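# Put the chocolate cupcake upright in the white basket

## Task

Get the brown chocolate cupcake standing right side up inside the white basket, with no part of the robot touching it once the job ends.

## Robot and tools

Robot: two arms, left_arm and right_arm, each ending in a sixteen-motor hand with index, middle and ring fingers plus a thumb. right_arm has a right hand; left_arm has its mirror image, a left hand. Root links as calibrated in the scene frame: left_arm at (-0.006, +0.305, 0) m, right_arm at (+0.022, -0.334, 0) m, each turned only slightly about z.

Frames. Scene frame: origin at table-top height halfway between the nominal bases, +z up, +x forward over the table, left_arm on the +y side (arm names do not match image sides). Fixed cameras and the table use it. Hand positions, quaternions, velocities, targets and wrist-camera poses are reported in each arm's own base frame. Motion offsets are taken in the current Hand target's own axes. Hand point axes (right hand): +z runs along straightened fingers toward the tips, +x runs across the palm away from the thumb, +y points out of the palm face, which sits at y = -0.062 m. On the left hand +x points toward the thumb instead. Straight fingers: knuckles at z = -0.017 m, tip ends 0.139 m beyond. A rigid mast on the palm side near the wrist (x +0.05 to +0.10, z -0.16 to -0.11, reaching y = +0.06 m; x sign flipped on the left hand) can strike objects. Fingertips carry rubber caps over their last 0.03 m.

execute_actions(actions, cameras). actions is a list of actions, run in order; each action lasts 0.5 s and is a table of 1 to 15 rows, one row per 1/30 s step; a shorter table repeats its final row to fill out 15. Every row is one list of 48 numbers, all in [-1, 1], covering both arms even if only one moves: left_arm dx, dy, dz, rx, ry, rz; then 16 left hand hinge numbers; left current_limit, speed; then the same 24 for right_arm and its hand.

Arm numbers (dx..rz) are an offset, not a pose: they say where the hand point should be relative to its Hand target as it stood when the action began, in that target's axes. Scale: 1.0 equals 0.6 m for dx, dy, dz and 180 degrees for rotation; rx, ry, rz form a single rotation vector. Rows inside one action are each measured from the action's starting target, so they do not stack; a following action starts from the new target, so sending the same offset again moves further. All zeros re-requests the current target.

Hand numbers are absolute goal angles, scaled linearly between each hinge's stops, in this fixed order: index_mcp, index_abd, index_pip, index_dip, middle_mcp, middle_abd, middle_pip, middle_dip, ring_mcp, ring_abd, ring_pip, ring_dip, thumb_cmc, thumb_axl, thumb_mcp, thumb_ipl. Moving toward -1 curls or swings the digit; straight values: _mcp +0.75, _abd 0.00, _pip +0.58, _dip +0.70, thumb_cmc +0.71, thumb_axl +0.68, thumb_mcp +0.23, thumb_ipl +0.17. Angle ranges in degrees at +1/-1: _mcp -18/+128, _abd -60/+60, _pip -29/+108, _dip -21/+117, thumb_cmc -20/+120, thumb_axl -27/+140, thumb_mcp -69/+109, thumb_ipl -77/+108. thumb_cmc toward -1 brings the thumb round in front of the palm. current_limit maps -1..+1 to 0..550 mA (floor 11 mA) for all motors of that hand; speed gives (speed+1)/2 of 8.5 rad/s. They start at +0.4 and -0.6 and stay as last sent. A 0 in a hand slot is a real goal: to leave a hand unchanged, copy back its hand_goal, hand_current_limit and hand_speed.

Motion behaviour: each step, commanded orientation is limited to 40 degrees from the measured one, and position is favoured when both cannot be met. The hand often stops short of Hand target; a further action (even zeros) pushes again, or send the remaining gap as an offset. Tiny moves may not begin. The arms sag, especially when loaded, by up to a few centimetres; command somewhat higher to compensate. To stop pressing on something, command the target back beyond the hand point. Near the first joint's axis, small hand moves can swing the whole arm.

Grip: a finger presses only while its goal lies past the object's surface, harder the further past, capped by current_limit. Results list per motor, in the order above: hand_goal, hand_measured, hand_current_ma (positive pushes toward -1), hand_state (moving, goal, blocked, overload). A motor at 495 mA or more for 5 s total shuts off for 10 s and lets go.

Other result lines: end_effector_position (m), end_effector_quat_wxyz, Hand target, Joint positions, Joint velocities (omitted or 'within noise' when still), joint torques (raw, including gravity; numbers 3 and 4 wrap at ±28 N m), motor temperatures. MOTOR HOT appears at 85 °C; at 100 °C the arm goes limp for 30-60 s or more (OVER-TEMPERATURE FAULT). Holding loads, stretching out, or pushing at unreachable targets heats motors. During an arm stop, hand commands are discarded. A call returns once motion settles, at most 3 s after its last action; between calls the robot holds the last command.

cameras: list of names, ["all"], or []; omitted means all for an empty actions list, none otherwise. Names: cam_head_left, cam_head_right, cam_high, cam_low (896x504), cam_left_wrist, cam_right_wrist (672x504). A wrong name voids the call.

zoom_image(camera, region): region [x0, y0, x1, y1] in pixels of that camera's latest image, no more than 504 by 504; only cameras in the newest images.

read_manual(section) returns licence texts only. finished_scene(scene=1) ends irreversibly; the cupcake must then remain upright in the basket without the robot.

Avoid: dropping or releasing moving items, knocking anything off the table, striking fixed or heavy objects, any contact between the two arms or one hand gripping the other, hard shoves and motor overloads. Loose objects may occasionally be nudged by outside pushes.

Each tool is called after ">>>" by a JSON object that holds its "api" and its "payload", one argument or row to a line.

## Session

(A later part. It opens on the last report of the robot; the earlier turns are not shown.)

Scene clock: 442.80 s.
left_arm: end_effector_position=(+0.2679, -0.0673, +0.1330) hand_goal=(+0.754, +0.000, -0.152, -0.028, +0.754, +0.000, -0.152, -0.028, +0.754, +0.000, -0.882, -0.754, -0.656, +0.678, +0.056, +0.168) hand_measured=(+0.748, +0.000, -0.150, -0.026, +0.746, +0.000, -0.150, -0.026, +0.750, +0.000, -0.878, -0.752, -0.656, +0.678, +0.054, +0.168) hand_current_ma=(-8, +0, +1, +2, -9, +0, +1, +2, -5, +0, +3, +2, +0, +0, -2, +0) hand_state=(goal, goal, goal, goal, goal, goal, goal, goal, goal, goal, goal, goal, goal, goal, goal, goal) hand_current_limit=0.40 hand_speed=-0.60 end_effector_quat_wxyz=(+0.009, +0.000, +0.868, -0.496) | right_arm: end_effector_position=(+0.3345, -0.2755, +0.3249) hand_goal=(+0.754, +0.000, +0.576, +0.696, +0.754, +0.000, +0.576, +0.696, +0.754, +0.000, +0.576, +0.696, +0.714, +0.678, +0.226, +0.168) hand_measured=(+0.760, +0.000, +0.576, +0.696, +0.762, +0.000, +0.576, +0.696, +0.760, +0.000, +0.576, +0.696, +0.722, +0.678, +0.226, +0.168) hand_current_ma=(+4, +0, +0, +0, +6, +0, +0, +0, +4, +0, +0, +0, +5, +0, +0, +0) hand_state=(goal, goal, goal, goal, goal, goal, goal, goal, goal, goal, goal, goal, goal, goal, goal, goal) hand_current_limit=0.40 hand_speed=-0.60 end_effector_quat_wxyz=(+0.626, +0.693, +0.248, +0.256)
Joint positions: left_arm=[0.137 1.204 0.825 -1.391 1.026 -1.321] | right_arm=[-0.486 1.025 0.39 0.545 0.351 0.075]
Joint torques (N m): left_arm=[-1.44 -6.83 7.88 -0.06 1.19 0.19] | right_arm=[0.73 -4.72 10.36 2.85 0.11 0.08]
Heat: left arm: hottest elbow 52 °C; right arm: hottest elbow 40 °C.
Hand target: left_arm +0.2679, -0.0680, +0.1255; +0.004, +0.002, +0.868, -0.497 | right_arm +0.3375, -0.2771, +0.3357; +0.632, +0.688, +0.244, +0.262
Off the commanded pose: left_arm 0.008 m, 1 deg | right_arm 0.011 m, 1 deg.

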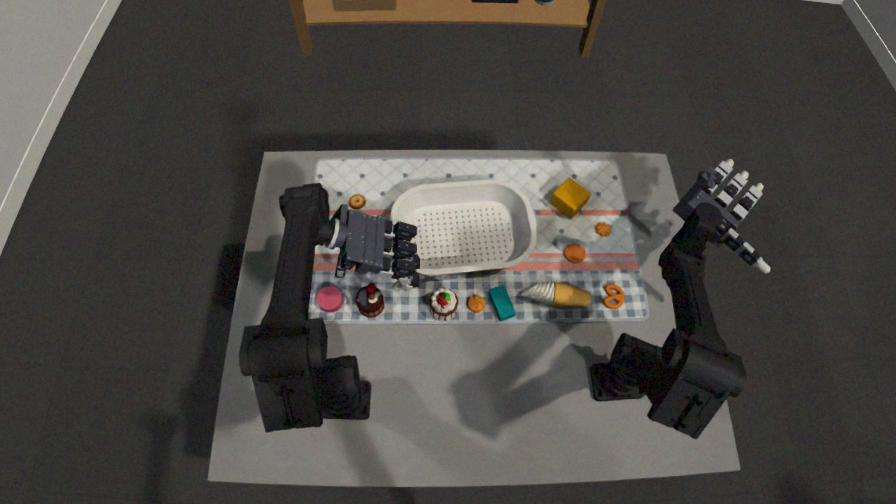

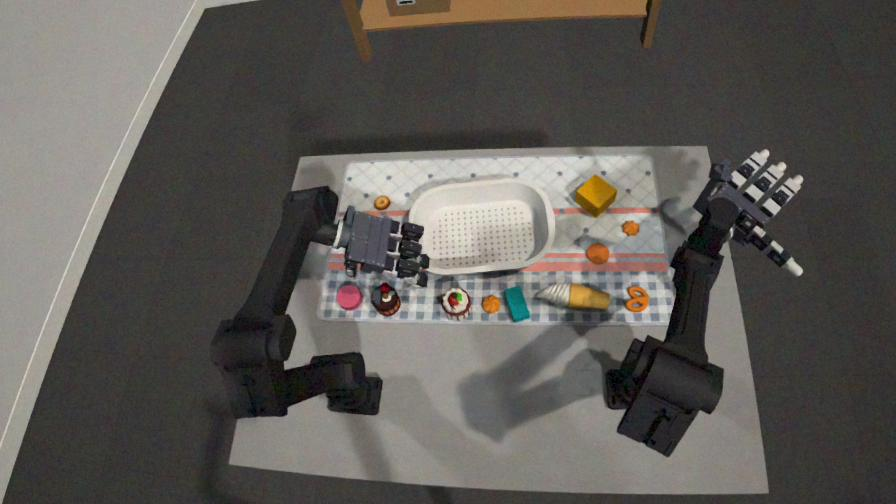

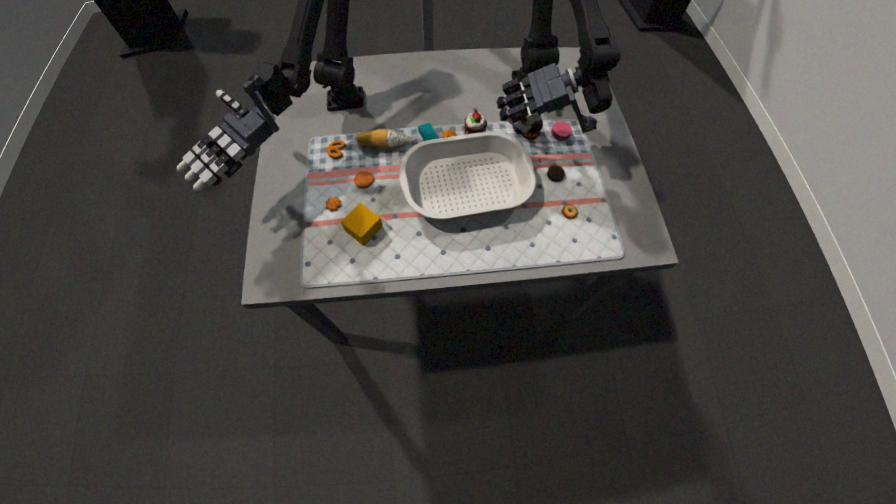

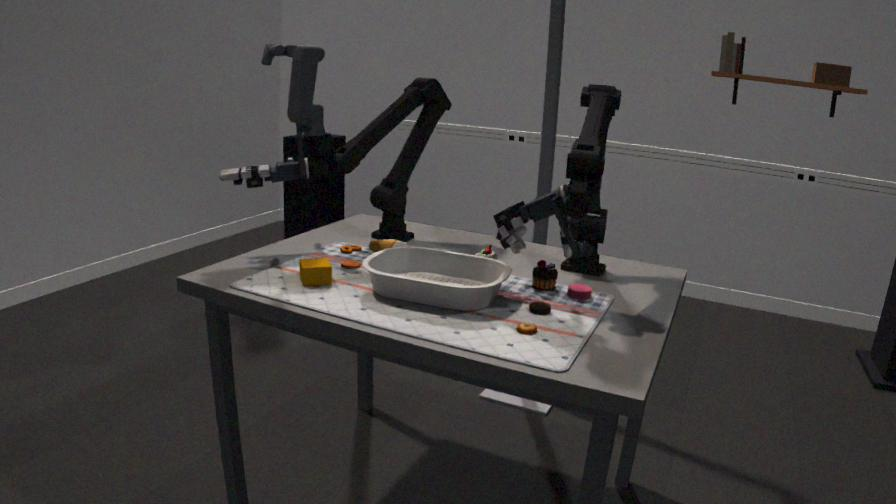

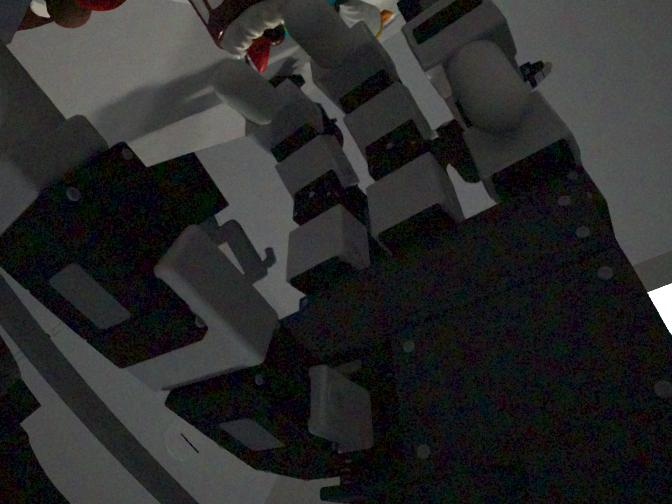

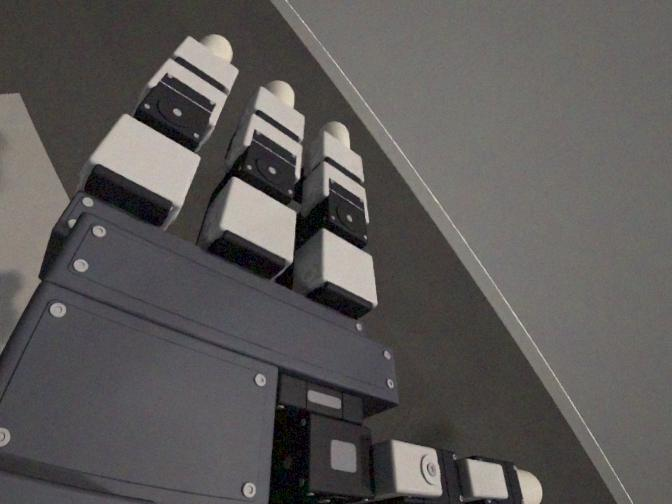

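>>> {"api": "execute_actions", "payload": {
  "actions": [
    [[0.05,0.029,0.0167,0,0,0,0.753,0,-0.153,-0.029,0.753,0,-0.153,-0.029,0.753,0,-0.883,-0.754,-0.657,0.677,0.056,0.168,0.4,-0.6,0,0,0,0,0,0,0.754,0,0.576,0.696,0.754,0,0.576,0.696,0.754,0,0.576,0.696,0.714,0.678,0.226,0.168,0.4,-0.6]],
    [[0,0.0433,0.025,0,0,0,0.753,0,-0.153,-0.029,0.753,0,-0.153,-0.029,0.753,0,-0.883,-0.754,-0.657,0.677,0.056,0.168,0.4,-0.6,0,0,0,0,0,0,0.754,0,0.576,0.696,0.754,0,0.576,0.696,0.754,0,0.576,0.696,0.714,0.678,0.226,0.168,0.4,-0.6]]
  ],
  "cameras": ["all"]
}}

>>> {"api": "zoom_image", "payload": {
  "camera": "cam_head_left",
  "region": [300, 220, 440, 340]
}}

>>> {"api": "zoom_image", "payload": {
  "camera": "cam_low",
  "region": [470, 200, 630, 330]
}}

>>> {"api": "zoom_image", "payload": {
  "camera": "cam_high",
  "region": [470, 60, 620, 180]
}}

Scene clock: 526.47 s.
left_arm: end_effector_position=(+0.2379, -0.0702, +0.0834) hand_goal=(+0.754, +0.000, -0.152, -0.028, +0.754, +0.000, -0.152, -0.028, +0.754, +0.000, -0.882, -0.754, -0.656, +0.678, +0.056, +0.168) hand_measured=(+0.748, +0.000, -0.150, -0.026, +0.746, +0.000, -0.150, -0.026, +0.748, +0.004, -0.886, -0.752, -0.656, +0.678, +0.054, +0.168) hand_current_ma=(-8, +0, +1, +2, -9, +0, +1, +2, -6, +2, -3, +2, +0, +0, -2, +0) hand_state=(goal, goal, goal, goal, goal, goal, goal, goal, goal, goal, goal, goal, goal, goal, goal, goal) hand_current_limit=0.40 hand_speed=-0.60 end_effector_quat_wxyz=(+0.005, +0.006, +0.868, -0.496) | right_arm: end_effector_position=(+0.3345, -0.2755, +0.3249) hand_goal=(+0.754, +0.000, +0.576, +0.696, +0.754, +0.000, +0.576, +0.696, +0.754, +0.000, +0.576, +0.696, +0.714, +0.678, +0.226, +0.168) hand_measured=(+0.760, +0.000, +0.576, +0.696, +0.762, +0.000, +0.576, +0.696, +0.760, +0.000, +0.576, +0.696, +0.722, +0.678, +0.226, +0.168) hand_current_ma=(+4, +0, +0, +0, +6, +0, +0, +0, +4, +0, +0, +0, +5, +0, +0, +0) hand_state=(goal, goal, goal, goal, goal, goal, goal, goal, goal, goal, goal, goal, goal, goal, goal, goal) hand_current_limit=0.40 hand_speed=-0.60 end_effector_quat_wxyz=(+0.626, +0.693, +0.248, +0.256)
Joint positions: left_arm=[0.141 1.198 0.674 -1.275 1.023 -1.289] | right_arm=[-0.486 1.025 0.39 0.545 0.351 0.075]
Joint torques (N m): left_arm=[-0.5 -5.71 7.1 0.36 1.12 0.13] | right_arm=[0.73 -4.66 10.37 2.84 0.11 0.08]
Motor temperatures (°C): left_arm=[26 27 41 26 29 23] | right_arm=[27 27 40 27 24 23]
Heat: left arm: hottest elbow 41 °C; right arm: hottest elbow 40 °C.
Hand target: left_arm +0.2384, -0.0677, +0.0751; +0.004, +0.002, +0.868, -0.497 | right_arm +0.3375, -0.2771, +0.3357; +0.632, +0.688, +0.244, +0.262
Off the commanded pose: left_arm 0.009 m, 0 deg | right_arm 0.011 m, 1 deg.

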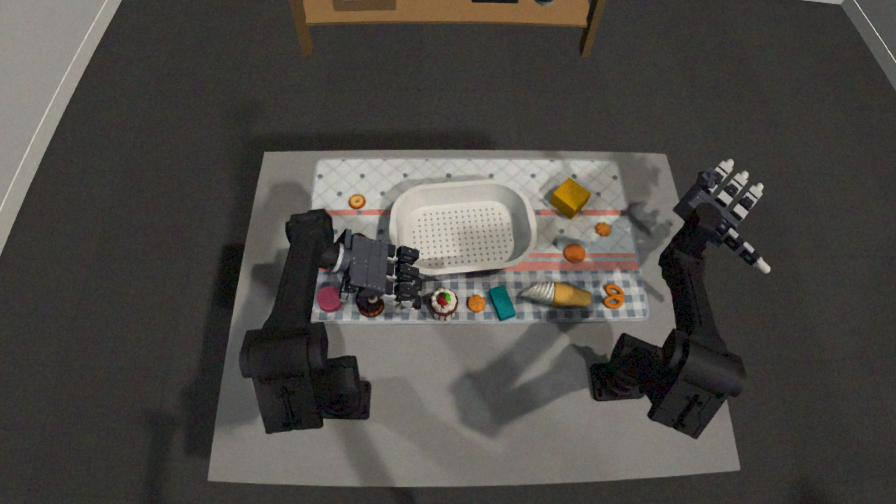

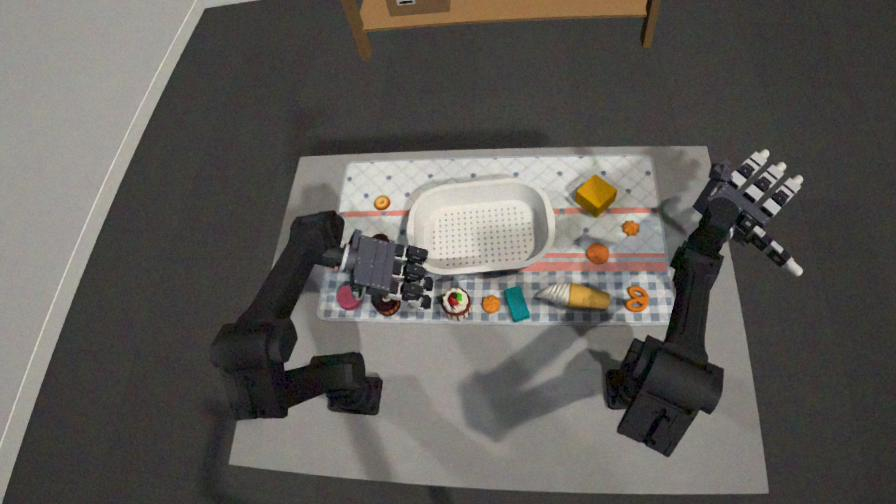

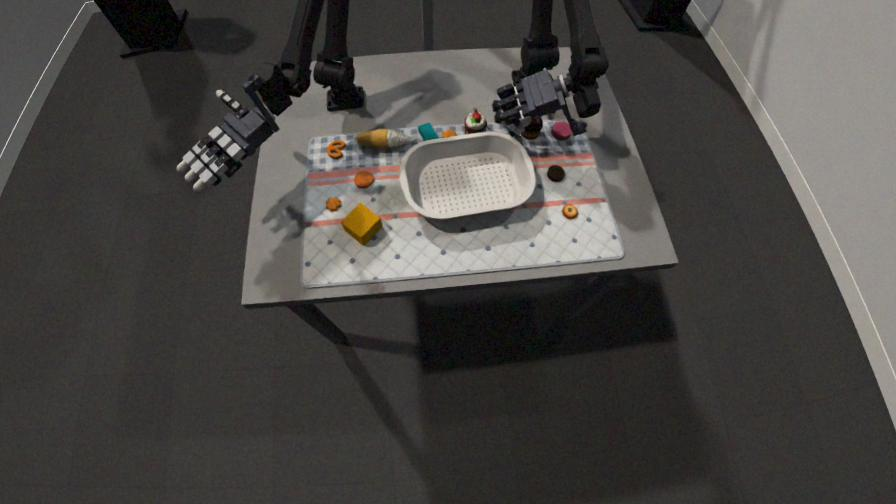

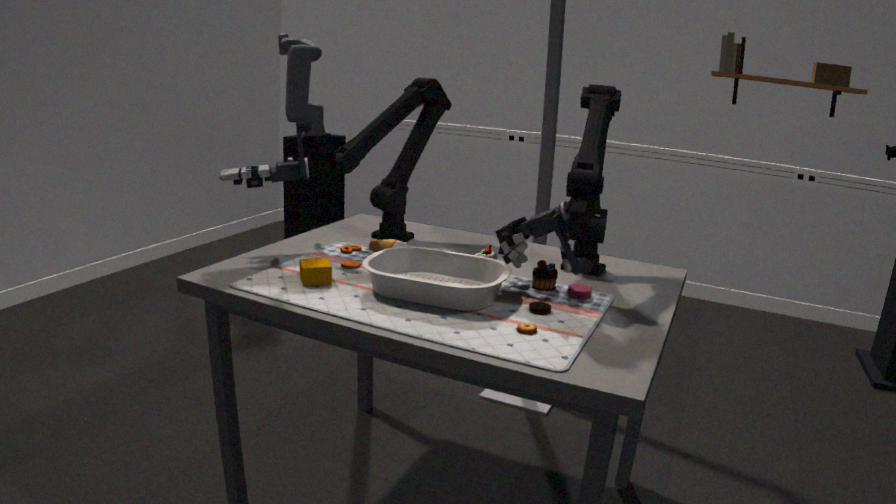

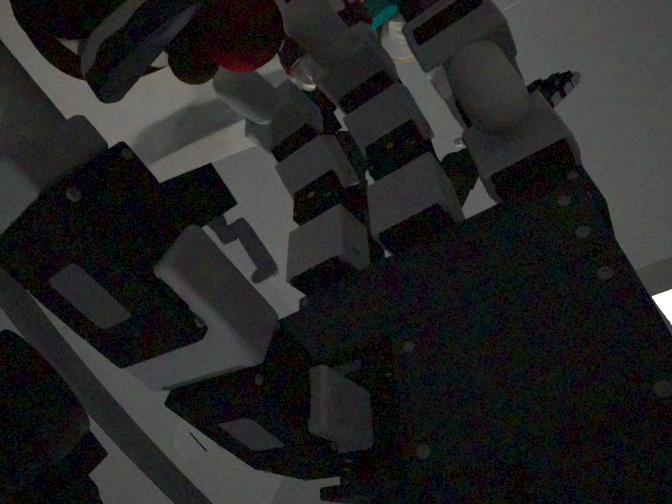

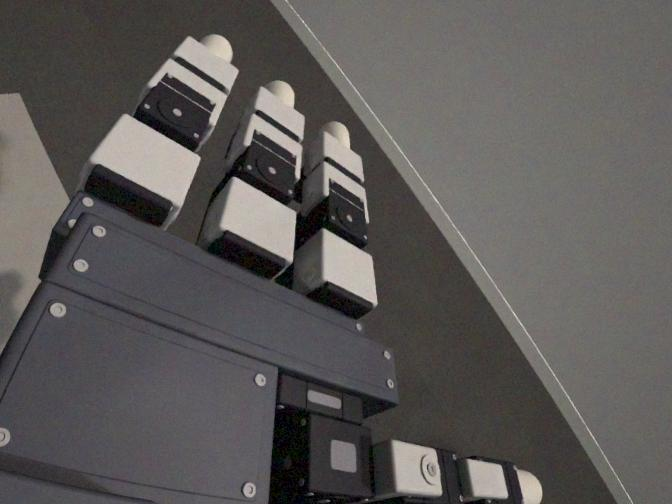

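Scaled by 3.600 from the camera's 896x504 image, which has a finer 1280x720 frame.

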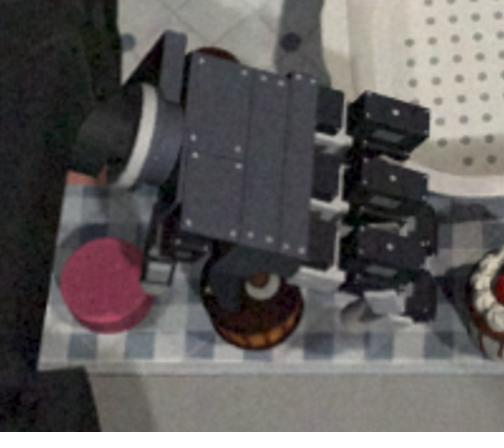

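Scaled by 3.150 from the camera's 896x504 image, which has a finer 1280x720 frame.

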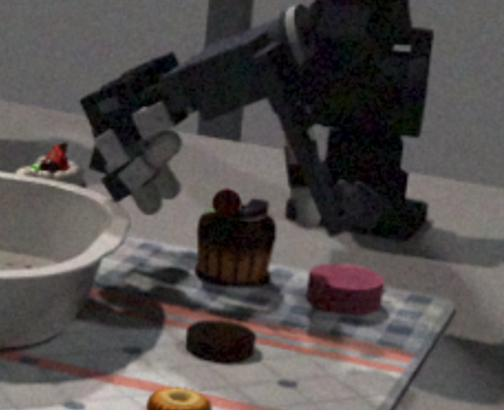

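Scaled by 3.360 from the camera's 896x504 image, which has a finer 1280x720 frame.

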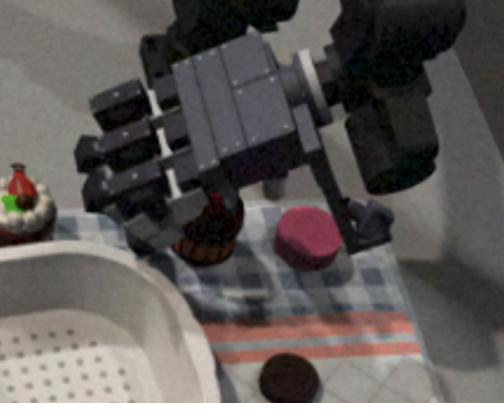

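>>> {"api": "execute_actions", "payload": {
  "actions": [
    [[0,0,0,0,0,0,0.753,0,-0.153,-0.029,0.753,0,-0.153,-0.029,1,0,1,1,-0.657,0.677,0.056,0.168,0.4,-0.6,0,0,0,0,0,0,0.754,0,0.576,0.696,0.754,0,0.576,0.696,0.754,0,0.576,0.696,0.714,0.678,0.226,0.168,0.4,-0.6]],
    [[0,0.0238,0.01375,0,0,0,0.753,0,-0.153,-0.029,0.753,0,-0.153,-0.029,1,0,1,1,-0.657,0.677,0.056,0.168,0.4,-0.6,0,0,0,0,0,0,0.754,0,0.576,0.696,0.754,0,0.576,0.696,0.754,0,0.576,0.696,0.714,0.678,0.226,0.168,0.4,-0.6]],
    [[0,0.0238,0.01375,0,0,0,0.753,0,-0.153,-0.029,0.753,0,-0.153,-0.029,1,0,1,1,-0.657,0.677,0.056,0.168,0.4,-0.6,0,0,0,0,0,0,0.754,0,0.576,0.696,0.754,0,0.576,0.696,0.754,0,0.576,0.696,0.714,0.678,0.226,0.168,0.4,-0.6]]
  ],
  "cameras": ["all"]
}}

>>> {"api": "zoom_image", "payload": {
  "camera": "cam_head_left",
  "region": [300, 220, 440, 340]
}}

>>> {"api": "zoom_image", "payload": {
  "camera": "cam_low",
  "region": [470, 200, 630, 330]
}}

>>> {"api": "zoom_image", "payload": {
  "camera": "cam_high",
  "region": [470, 60, 620, 180]
}}

Scene clock: 570.67 s.
left_arm: end_effector_position=(+0.2408, -0.0686, +0.0490) hand_goal=(+0.754, +0.000, -0.152, -0.028, +0.754, +0.000, -0.152, -0.028, +1.000, +0.000, +1.000, +1.000, -0.656, +0.678, +0.056, +0.168) hand_measured=(+0.748, +0.000, -0.150, -0.026, +0.746, +0.000, -0.150, -0.026, +0.980, +0.002, +0.994, +0.996, -0.656, +0.678, +0.054, +0.168) hand_current_ma=(-8, +0, +1, +2, -9, +0, +1, +2, -34, +2, -7, -2, +0, +0, -2, +0) hand_state=(goal, goal, goal, goal, goal, goal, goal, goal, goal, goal, goal, goal, goal, goal, goal, goal) hand_current_limit=0.40 hand_speed=-0.60 end_effector_quat_wxyz=(+0.008, +0.006, +0.868, -0.496) | right_arm: end_effector_position=(+0.3345, -0.2755, +0.3249) hand_goal=(+0.754, +0.000, +0.576, +0.696, +0.754, +0.000, +0.576, +0.696, +0.754, +0.000, +0.576, +0.696, +0.714, +0.678, +0.226, +0.168) hand_measured=(+0.760, +0.000, +0.576, +0.696, +0.762, +0.000, +0.576, +0.696, +0.760, +0.000, +0.576, +0.696, +0.722, +0.678, +0.226, +0.168) hand_current_ma=(+4, +0, +0, +0, +6, +0, +0, +0, +4, +0, +0, +0, +5, +0, +0, +0) hand_state=(goal, goal, goal, goal, goal, goal, goal, goal, goal, goal, goal, goal, goal, goal, goal, goal) hand_current_limit=0.40 hand_speed=-0.60 end_effector_quat_wxyz=(+0.626, +0.693, +0.248, +0.256)
Joint positions: left_arm=[0.145 1.269 0.625 -1.151 1.022 -1.287] | right_arm=[-0.486 1.025 0.39 0.545 0.351 0.075]
Joint torques (N m): left_arm=[-0.73 -6.24 6.52 -0.03 1.19 0.12] | right_arm=[0.85 -4.78 10.43 2.88 0.11 0.08]
Heat: left arm: hottest elbow 39 °C; right arm: hottest elbow 41 °C.
Hand target: left_arm +0.2387, -0.0674, +0.0421; +0.004, +0.002, +0.868, -0.497 | right_arm +0.3375, -0.2771, +0.3357; +0.632, +0.688, +0.244, +0.262
Off the commanded pose: left_arm 0.007 m, 1 deg | right_arm 0.011 m, 1 deg.

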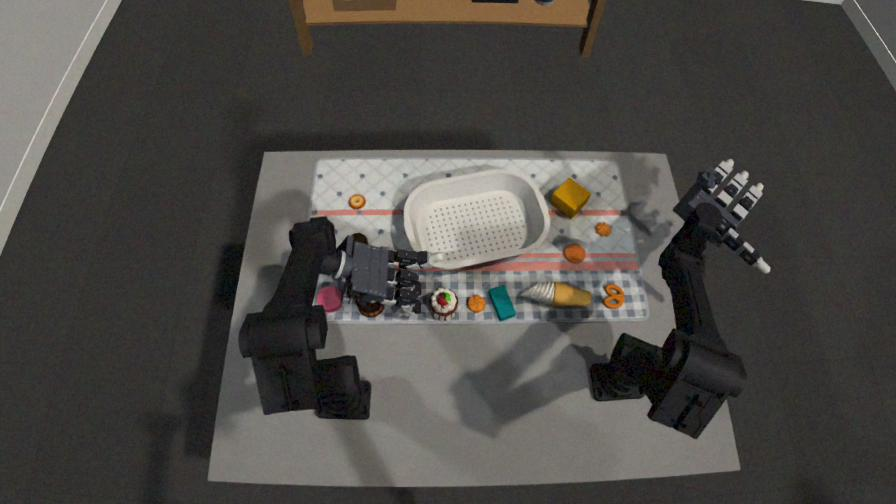

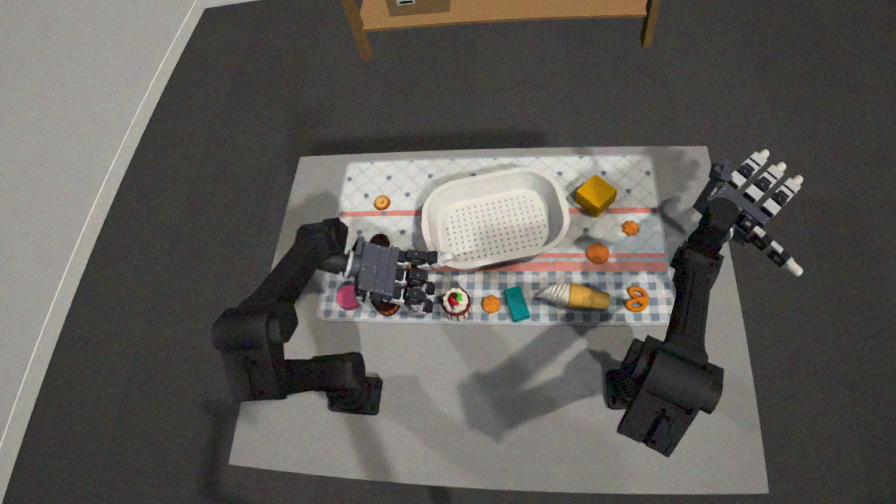

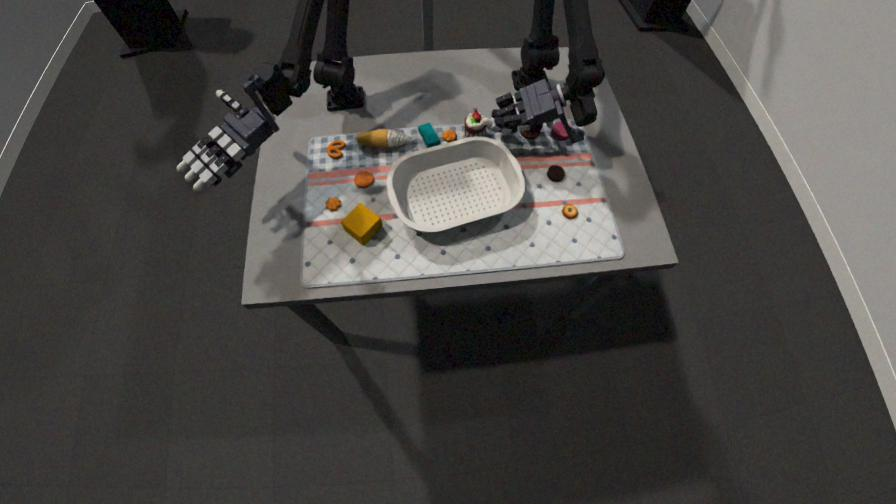

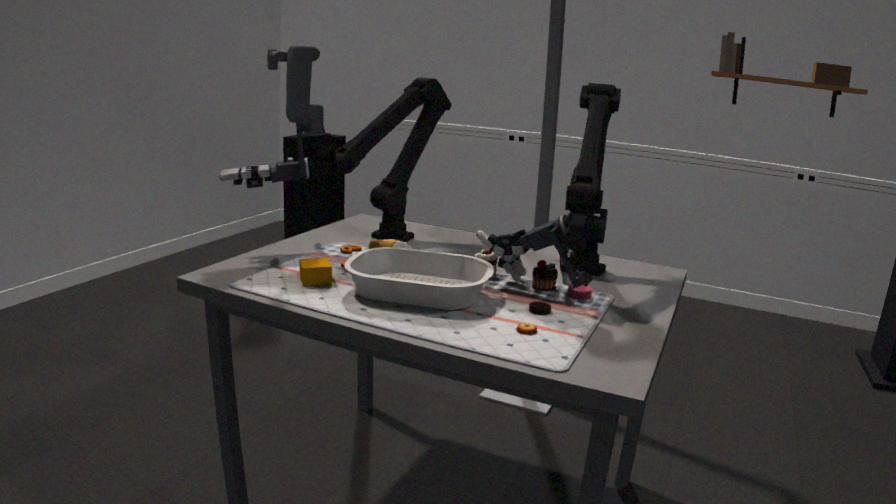

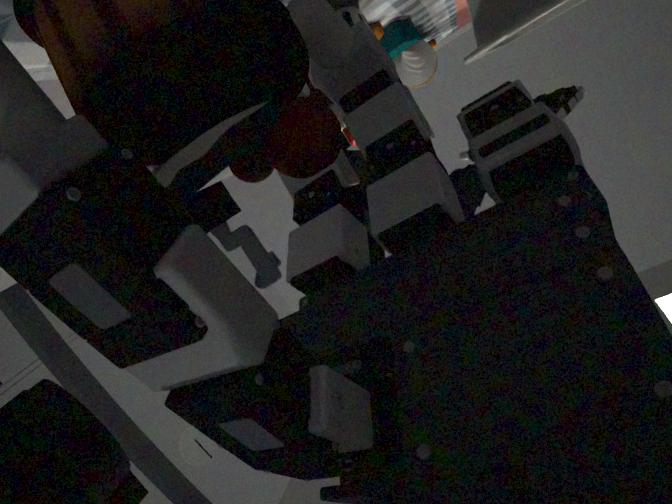

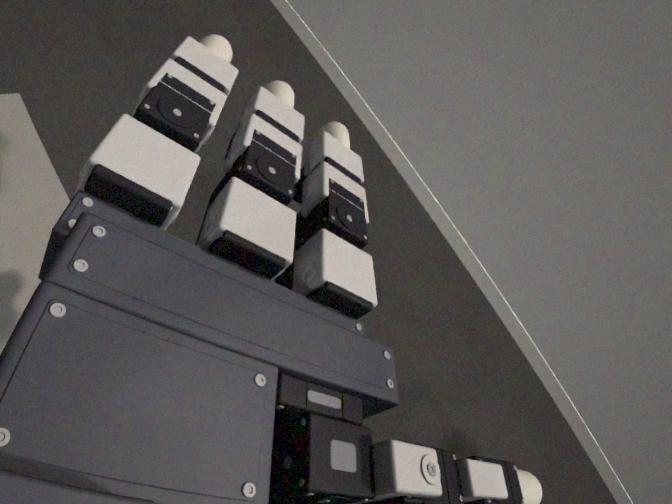

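Scaled by 3.600 from the camera's 896x504 image, which has a finer 1280x720 frame.

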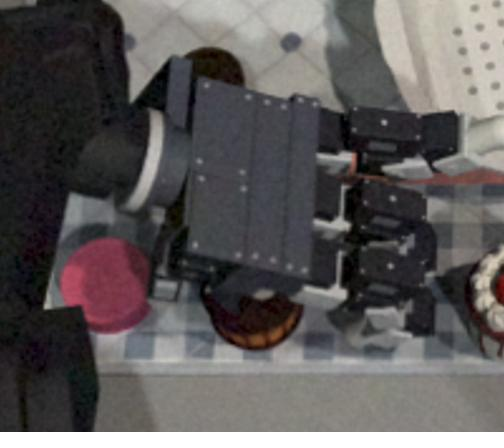

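Scaled by 3.150 from the camera's 896x504 image, which has a finer 1280x720 frame.

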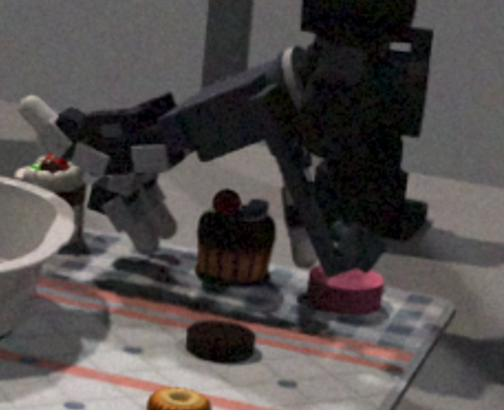

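Scaled by 3.360 from the camera's 896x504 image, which has a finer 1280x720 frame.

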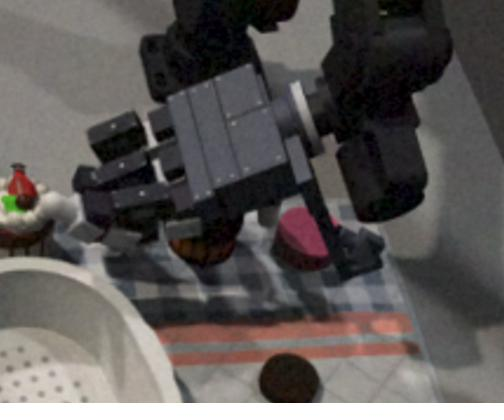

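>>> {"api": "execute_actions", "payload": {
  "actions": [
    [[0,0.0115,0.0066,0,0,0,0.753,0,-0.153,-0.029,0.753,0,-0.153,-0.029,1,0,1,1,-0.657,0.677,0.056,0.168,0.4,-0.6,0,0,0,0,0,0,0.754,0,0.576,0.696,0.754,0,0.576,0.696,0.754,0,0.576,0.696,0.714,0.678,0.226,0.168,0.4,-0.6]],
    [[0,0,0,0,0,0,0.479,0,-0.153,-0.029,0.479,0,-0.153,-0.029,1,0,1,1,-0.657,0.677,-0.09,0.168,0.4,-0.85,0,0,0,0,0,0,0.754,0,0.576,0.696,0.754,0,0.576,0.696,0.754,0,0.576,0.696,0.714,0.678,0.226,0.168,0.4,-0.6]]
  ],
  "cameras": ["cam_head_left", "cam_high","cam_low","cam_left_wrist"]
}}

>>> {"api": "zoom_image", "payload": {
  "camera": "cam_low",
  "region": [470, 200, 630, 330]
}}

>>> {"api": "zoom_image", "payload": {
  "camera": "cam_high",
  "region": [470, 60, 620, 180]
}}

>>> {"api": "zoom_image", "payload": {
  "camera": "cam_left_wrist",
  "region": [0, 0, 400, 300]
}}

Scene clock: 598.00 s.
left_arm: end_effector_position=(+0.2415, -0.0687, +0.0414) hand_goal=(+0.480, +0.000, -0.152, -0.028, +0.480, +0.000, -0.152, -0.028, +1.000, +0.000, +1.000, +1.000, -0.656, +0.678, -0.090, +0.168) hand_measured=(+0.478, +0.000, -0.150, -0.026, +0.478, +0.000, -0.150, -0.026, +0.980, +0.002, +0.994, +0.996, -0.656, +0.678, -0.084, +0.168) hand_current_ma=(-2, +0, +1, +2, -2, +0, +1, +2, -34, +2, -7, -2, +0, +0, +8, +0) hand_state=(goal, goal, goal, goal, goal, goal, goal, goal, goal, goal, goal, goal, goal, goal, goal, goal) hand_current_limit=0.40 hand_speed=-0.85 end_effector_quat_wxyz=(+0.009, +0.006, +0.868, -0.496) | right_arm: end_effector_position=(+0.3345, -0.2755, +0.3249) hand_goal=(+0.754, +0.000, +0.576, +0.696, +0.754, +0.000, +0.576, +0.696, +0.754, +0.000, +0.576, +0.696, +0.714, +0.678, +0.226, +0.168) hand_measured=(+0.760, +0.000, +0.576, +0.696, +0.762, +0.000, +0.576, +0.696, +0.760, +0.000, +0.576, +0.696, +0.722, +0.678, +0.226, +0.168) hand_current_ma=(+4, +0, +0, +0, +6, +0, +0, +0, +4, +0, +0, +0, +5, +0, +0, +0) hand_state=(goal, goal, goal, goal, goal, goal, goal, goal, goal, goal, goal, goal, goal, goal, goal, goal) hand_current_limit=0.40 hand_speed=-0.60 end_effector_quat_wxyz=(+0.626, +0.693, +0.248, +0.256)
Joint positions: left_arm=[0.145 1.287 0.615 -1.122 1.023 -1.287] | right_arm=[-0.486 1.025 0.39 0.545 0.351 0.075]
Joint torques (N m): left_arm=[-0.79 -6.24 6.28 0.03 1.13 0.13] | right_arm=[0.79 -4.6 10.37 2.86 0.11 0.07]
Heat: left arm: hottest elbow 38 °C; right arm: hottest elbow 41 °C.
Hand target: left_arm +0.2387, -0.0673, +0.0341; +0.004, +0.002, +0.868, -0.497 | right_arm +0.3375, -0.2771, +0.3357; +0.632, +0.688, +0.244, +0.262
Off the commanded pose: left_arm 0.008 m, 1 deg | right_arm 0.011 m, 1 deg.
Images, in order (width x height): cam_head_left 896x504, cam_high 896x504, cam_low 896x504, cam_left_wrist 672x504.

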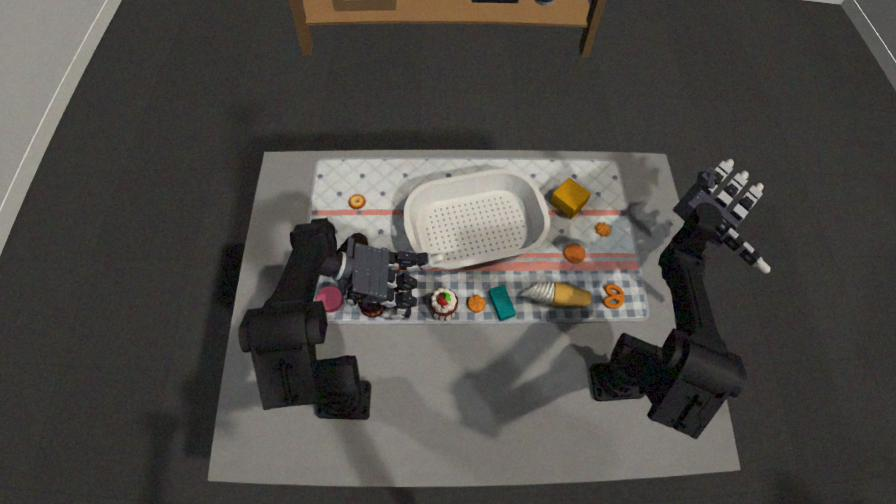

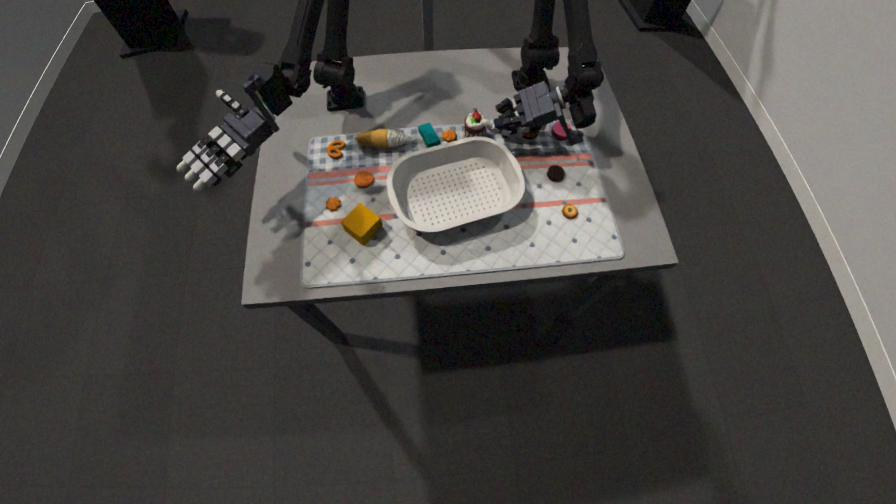

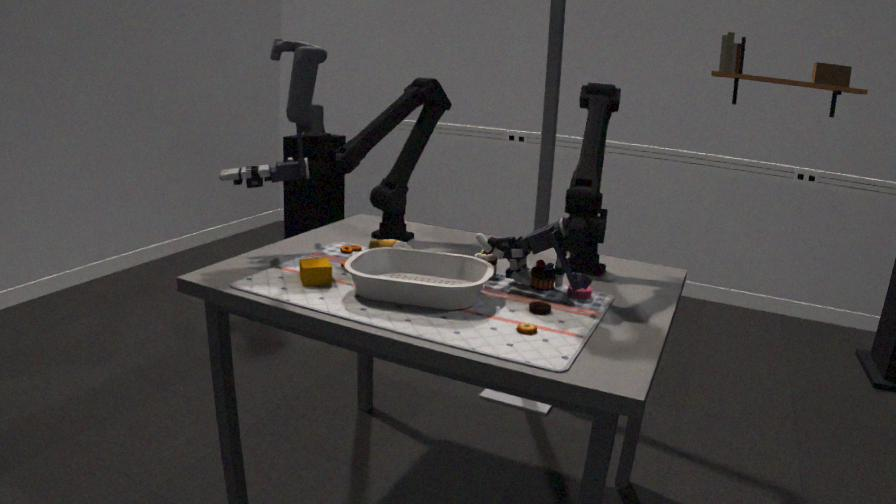

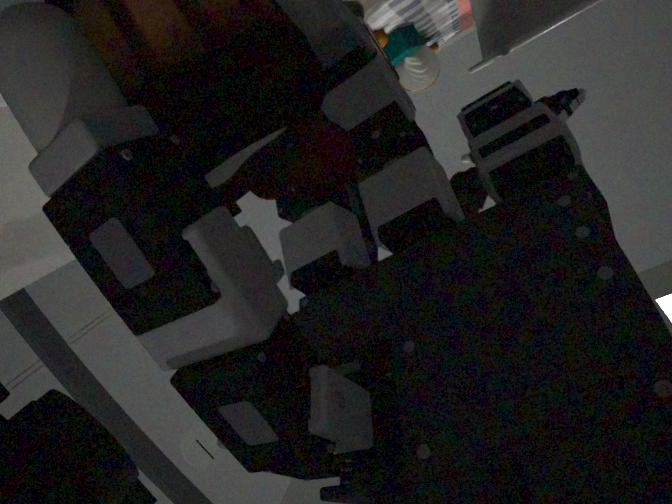

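Scaled by 3.150 from the camera's 896x504 image, which has a finer 1280x720 frame.

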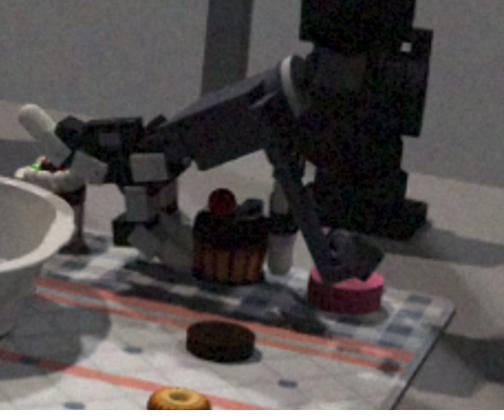

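Scaled by 3.360 from the camera's 896x504 image, which has a finer 1280x720 frame.

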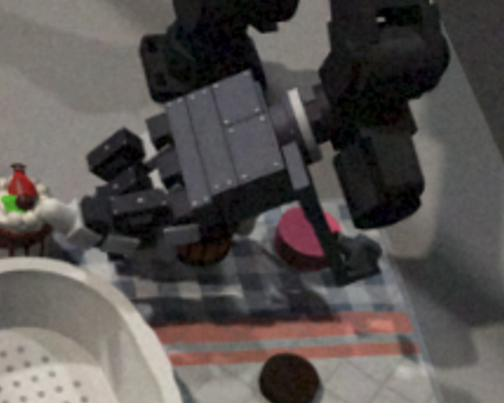

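Scaled by 1.260 from the camera's 672x504 image, which has a finer 960x720 frame.

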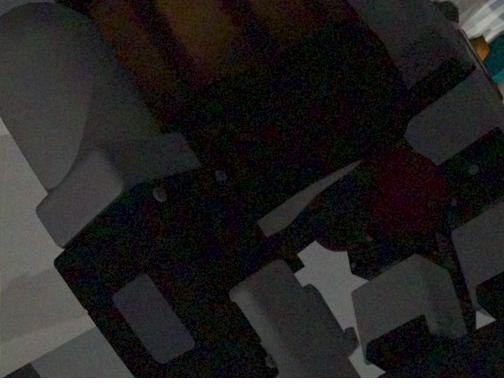

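>>> {"api": "execute_actions", "payload": {
  "actions": [
    [[0,0,0,0,0,0,0.35,0,-0.153,-0.029,0.35,0,-0.153,-0.029,1,0,1,1,-0.657,0.677,-0.2,0.168,0.4,-0.85,0,0,0,0,0,0,0.754,0,0.576,0.696,0.754,0,0.576,0.696,0.754,0,0.576,0.696,0.714,0.678,0.226,0.168,0.4,-0.6]]
  ],
  "cameras": ["cam_low","cam_high","cam_left_wrist"]
}}

>>> {"api": "zoom_image", "payload": {
  "camera": "cam_low",
  "region": [470, 200, 630, 330]
}}

Scene clock: 613.50 s.
left_arm: end_effector_position=(+0.2417, -0.0696, +0.0421) hand_goal=(+0.350, +0.000, -0.152, -0.028, +0.350, +0.000, -0.152, -0.028, +1.000, +0.000, +1.000, +1.000, -0.656, +0.678, -0.200, +0.168) hand_measured=(+0.426, +0.000, -0.132, -0.022, +0.442, +0.000, -0.130, -0.022, +0.980, +0.002, +0.994, +0.996, -0.654, +0.676, -0.092, +0.180) hand_current_ma=(+222, +0, +33, +6, +290, +0, +36, +5, -34, +2, -7, -2, +1, -1, +385, +24) hand_state=(blocked, goal, blocked, goal, blocked, goal, blocked, goal, goal, goal, goal, goal, goal, goal, blocked, goal) hand_current_limit=0.40 hand_speed=-0.85 end_effector_quat_wxyz=(+0.010, +0.005, +0.867, -0.499) | right_arm: end_effector_position=(+0.3345, -0.2755, +0.3249) hand_goal=(+0.754, +0.000, +0.576, +0.696, +0.754, +0.000, +0.576, +0.696, +0.754, +0.000, +0.576, +0.696, +0.714, +0.678, +0.226, +0.168) hand_measured=(+0.760, +0.000, +0.576, +0.696, +0.762, +0.000, +0.576, +0.696, +0.760, +0.000, +0.576, +0.696, +0.722, +0.678, +0.226, +0.168) hand_current_ma=(+4, +0, +0, +0, +6, +0, +0, +0, +4, +0, +0, +0, +5, +0, +0, +0) hand_state=(goal, goal, goal, goal, goal, goal, goal, goal, goal, goal, goal, goal, goal, goal, goal, goal) hand_current_limit=0.40 hand_speed=-0.60 end_effector_quat_wxyz=(+0.626, +0.693, +0.248, +0.256)
Joint positions: left_arm=[0.145 1.287 0.615 -1.122 1.029 -1.287] | right_arm=[-0.486 1.025 0.39 0.545 0.351 0.075]
Joint torques (N m): left_arm=[-0.79 -6.36 6.34 0.05 0.86 0.13] | right_arm=[0.73 -4.66 10.4 2.8 0.1 0.07]
Heat: left arm: hottest elbow 39 °C; right arm: hottest elbow 41 °C.
Hand target: left_arm +0.2387, -0.0673, +0.0341; +0.004, +0.002, +0.868, -0.497 | right_arm +0.3375, -0.2771, +0.3357; +0.632, +0.688, +0.244, +0.262
Off the commanded pose: left_arm 0.009 m, 1 deg | right_arm 0.011 m, 1 deg.
Images, in order (width x height): cam_high 896x504, cam_low 896x504, cam_left_wrist 672x504.

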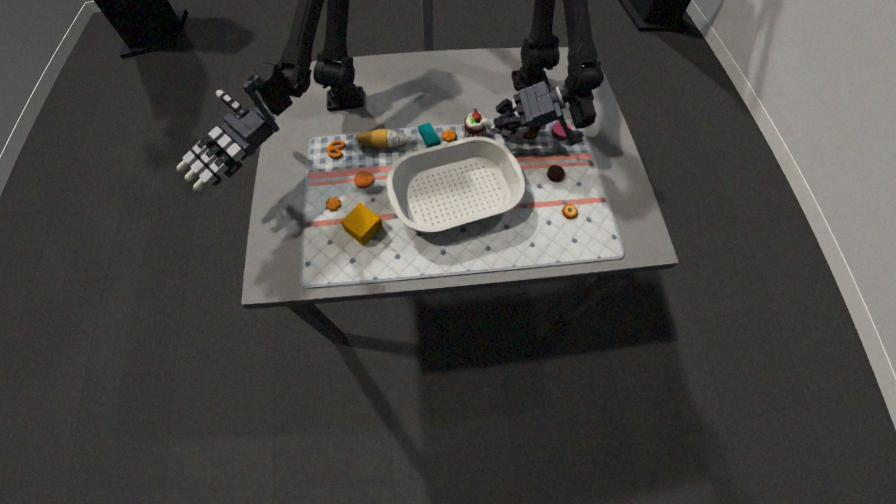

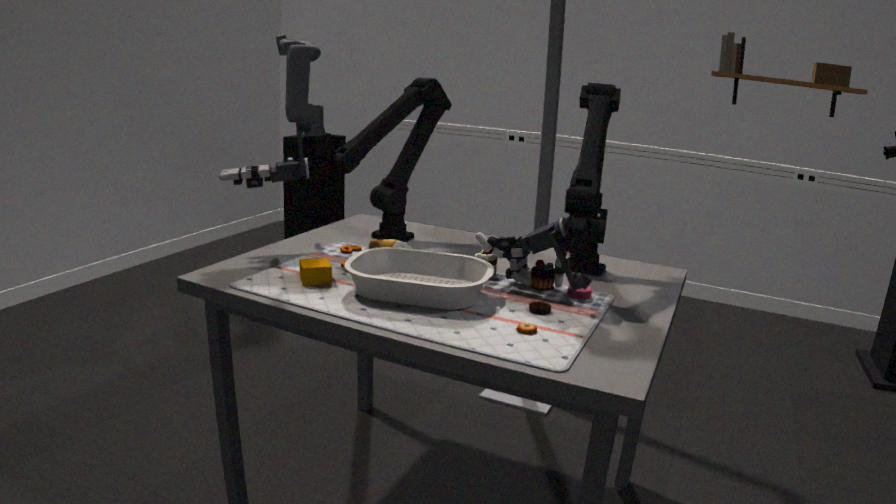

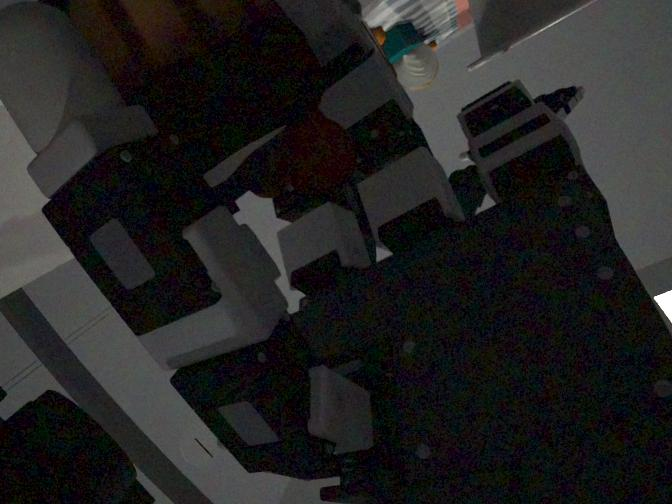

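Scaled by 3.150 from the camera's 896x504 image, which has a finer 1280x720 frame.

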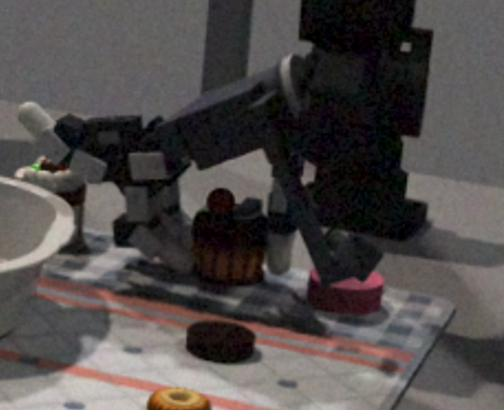

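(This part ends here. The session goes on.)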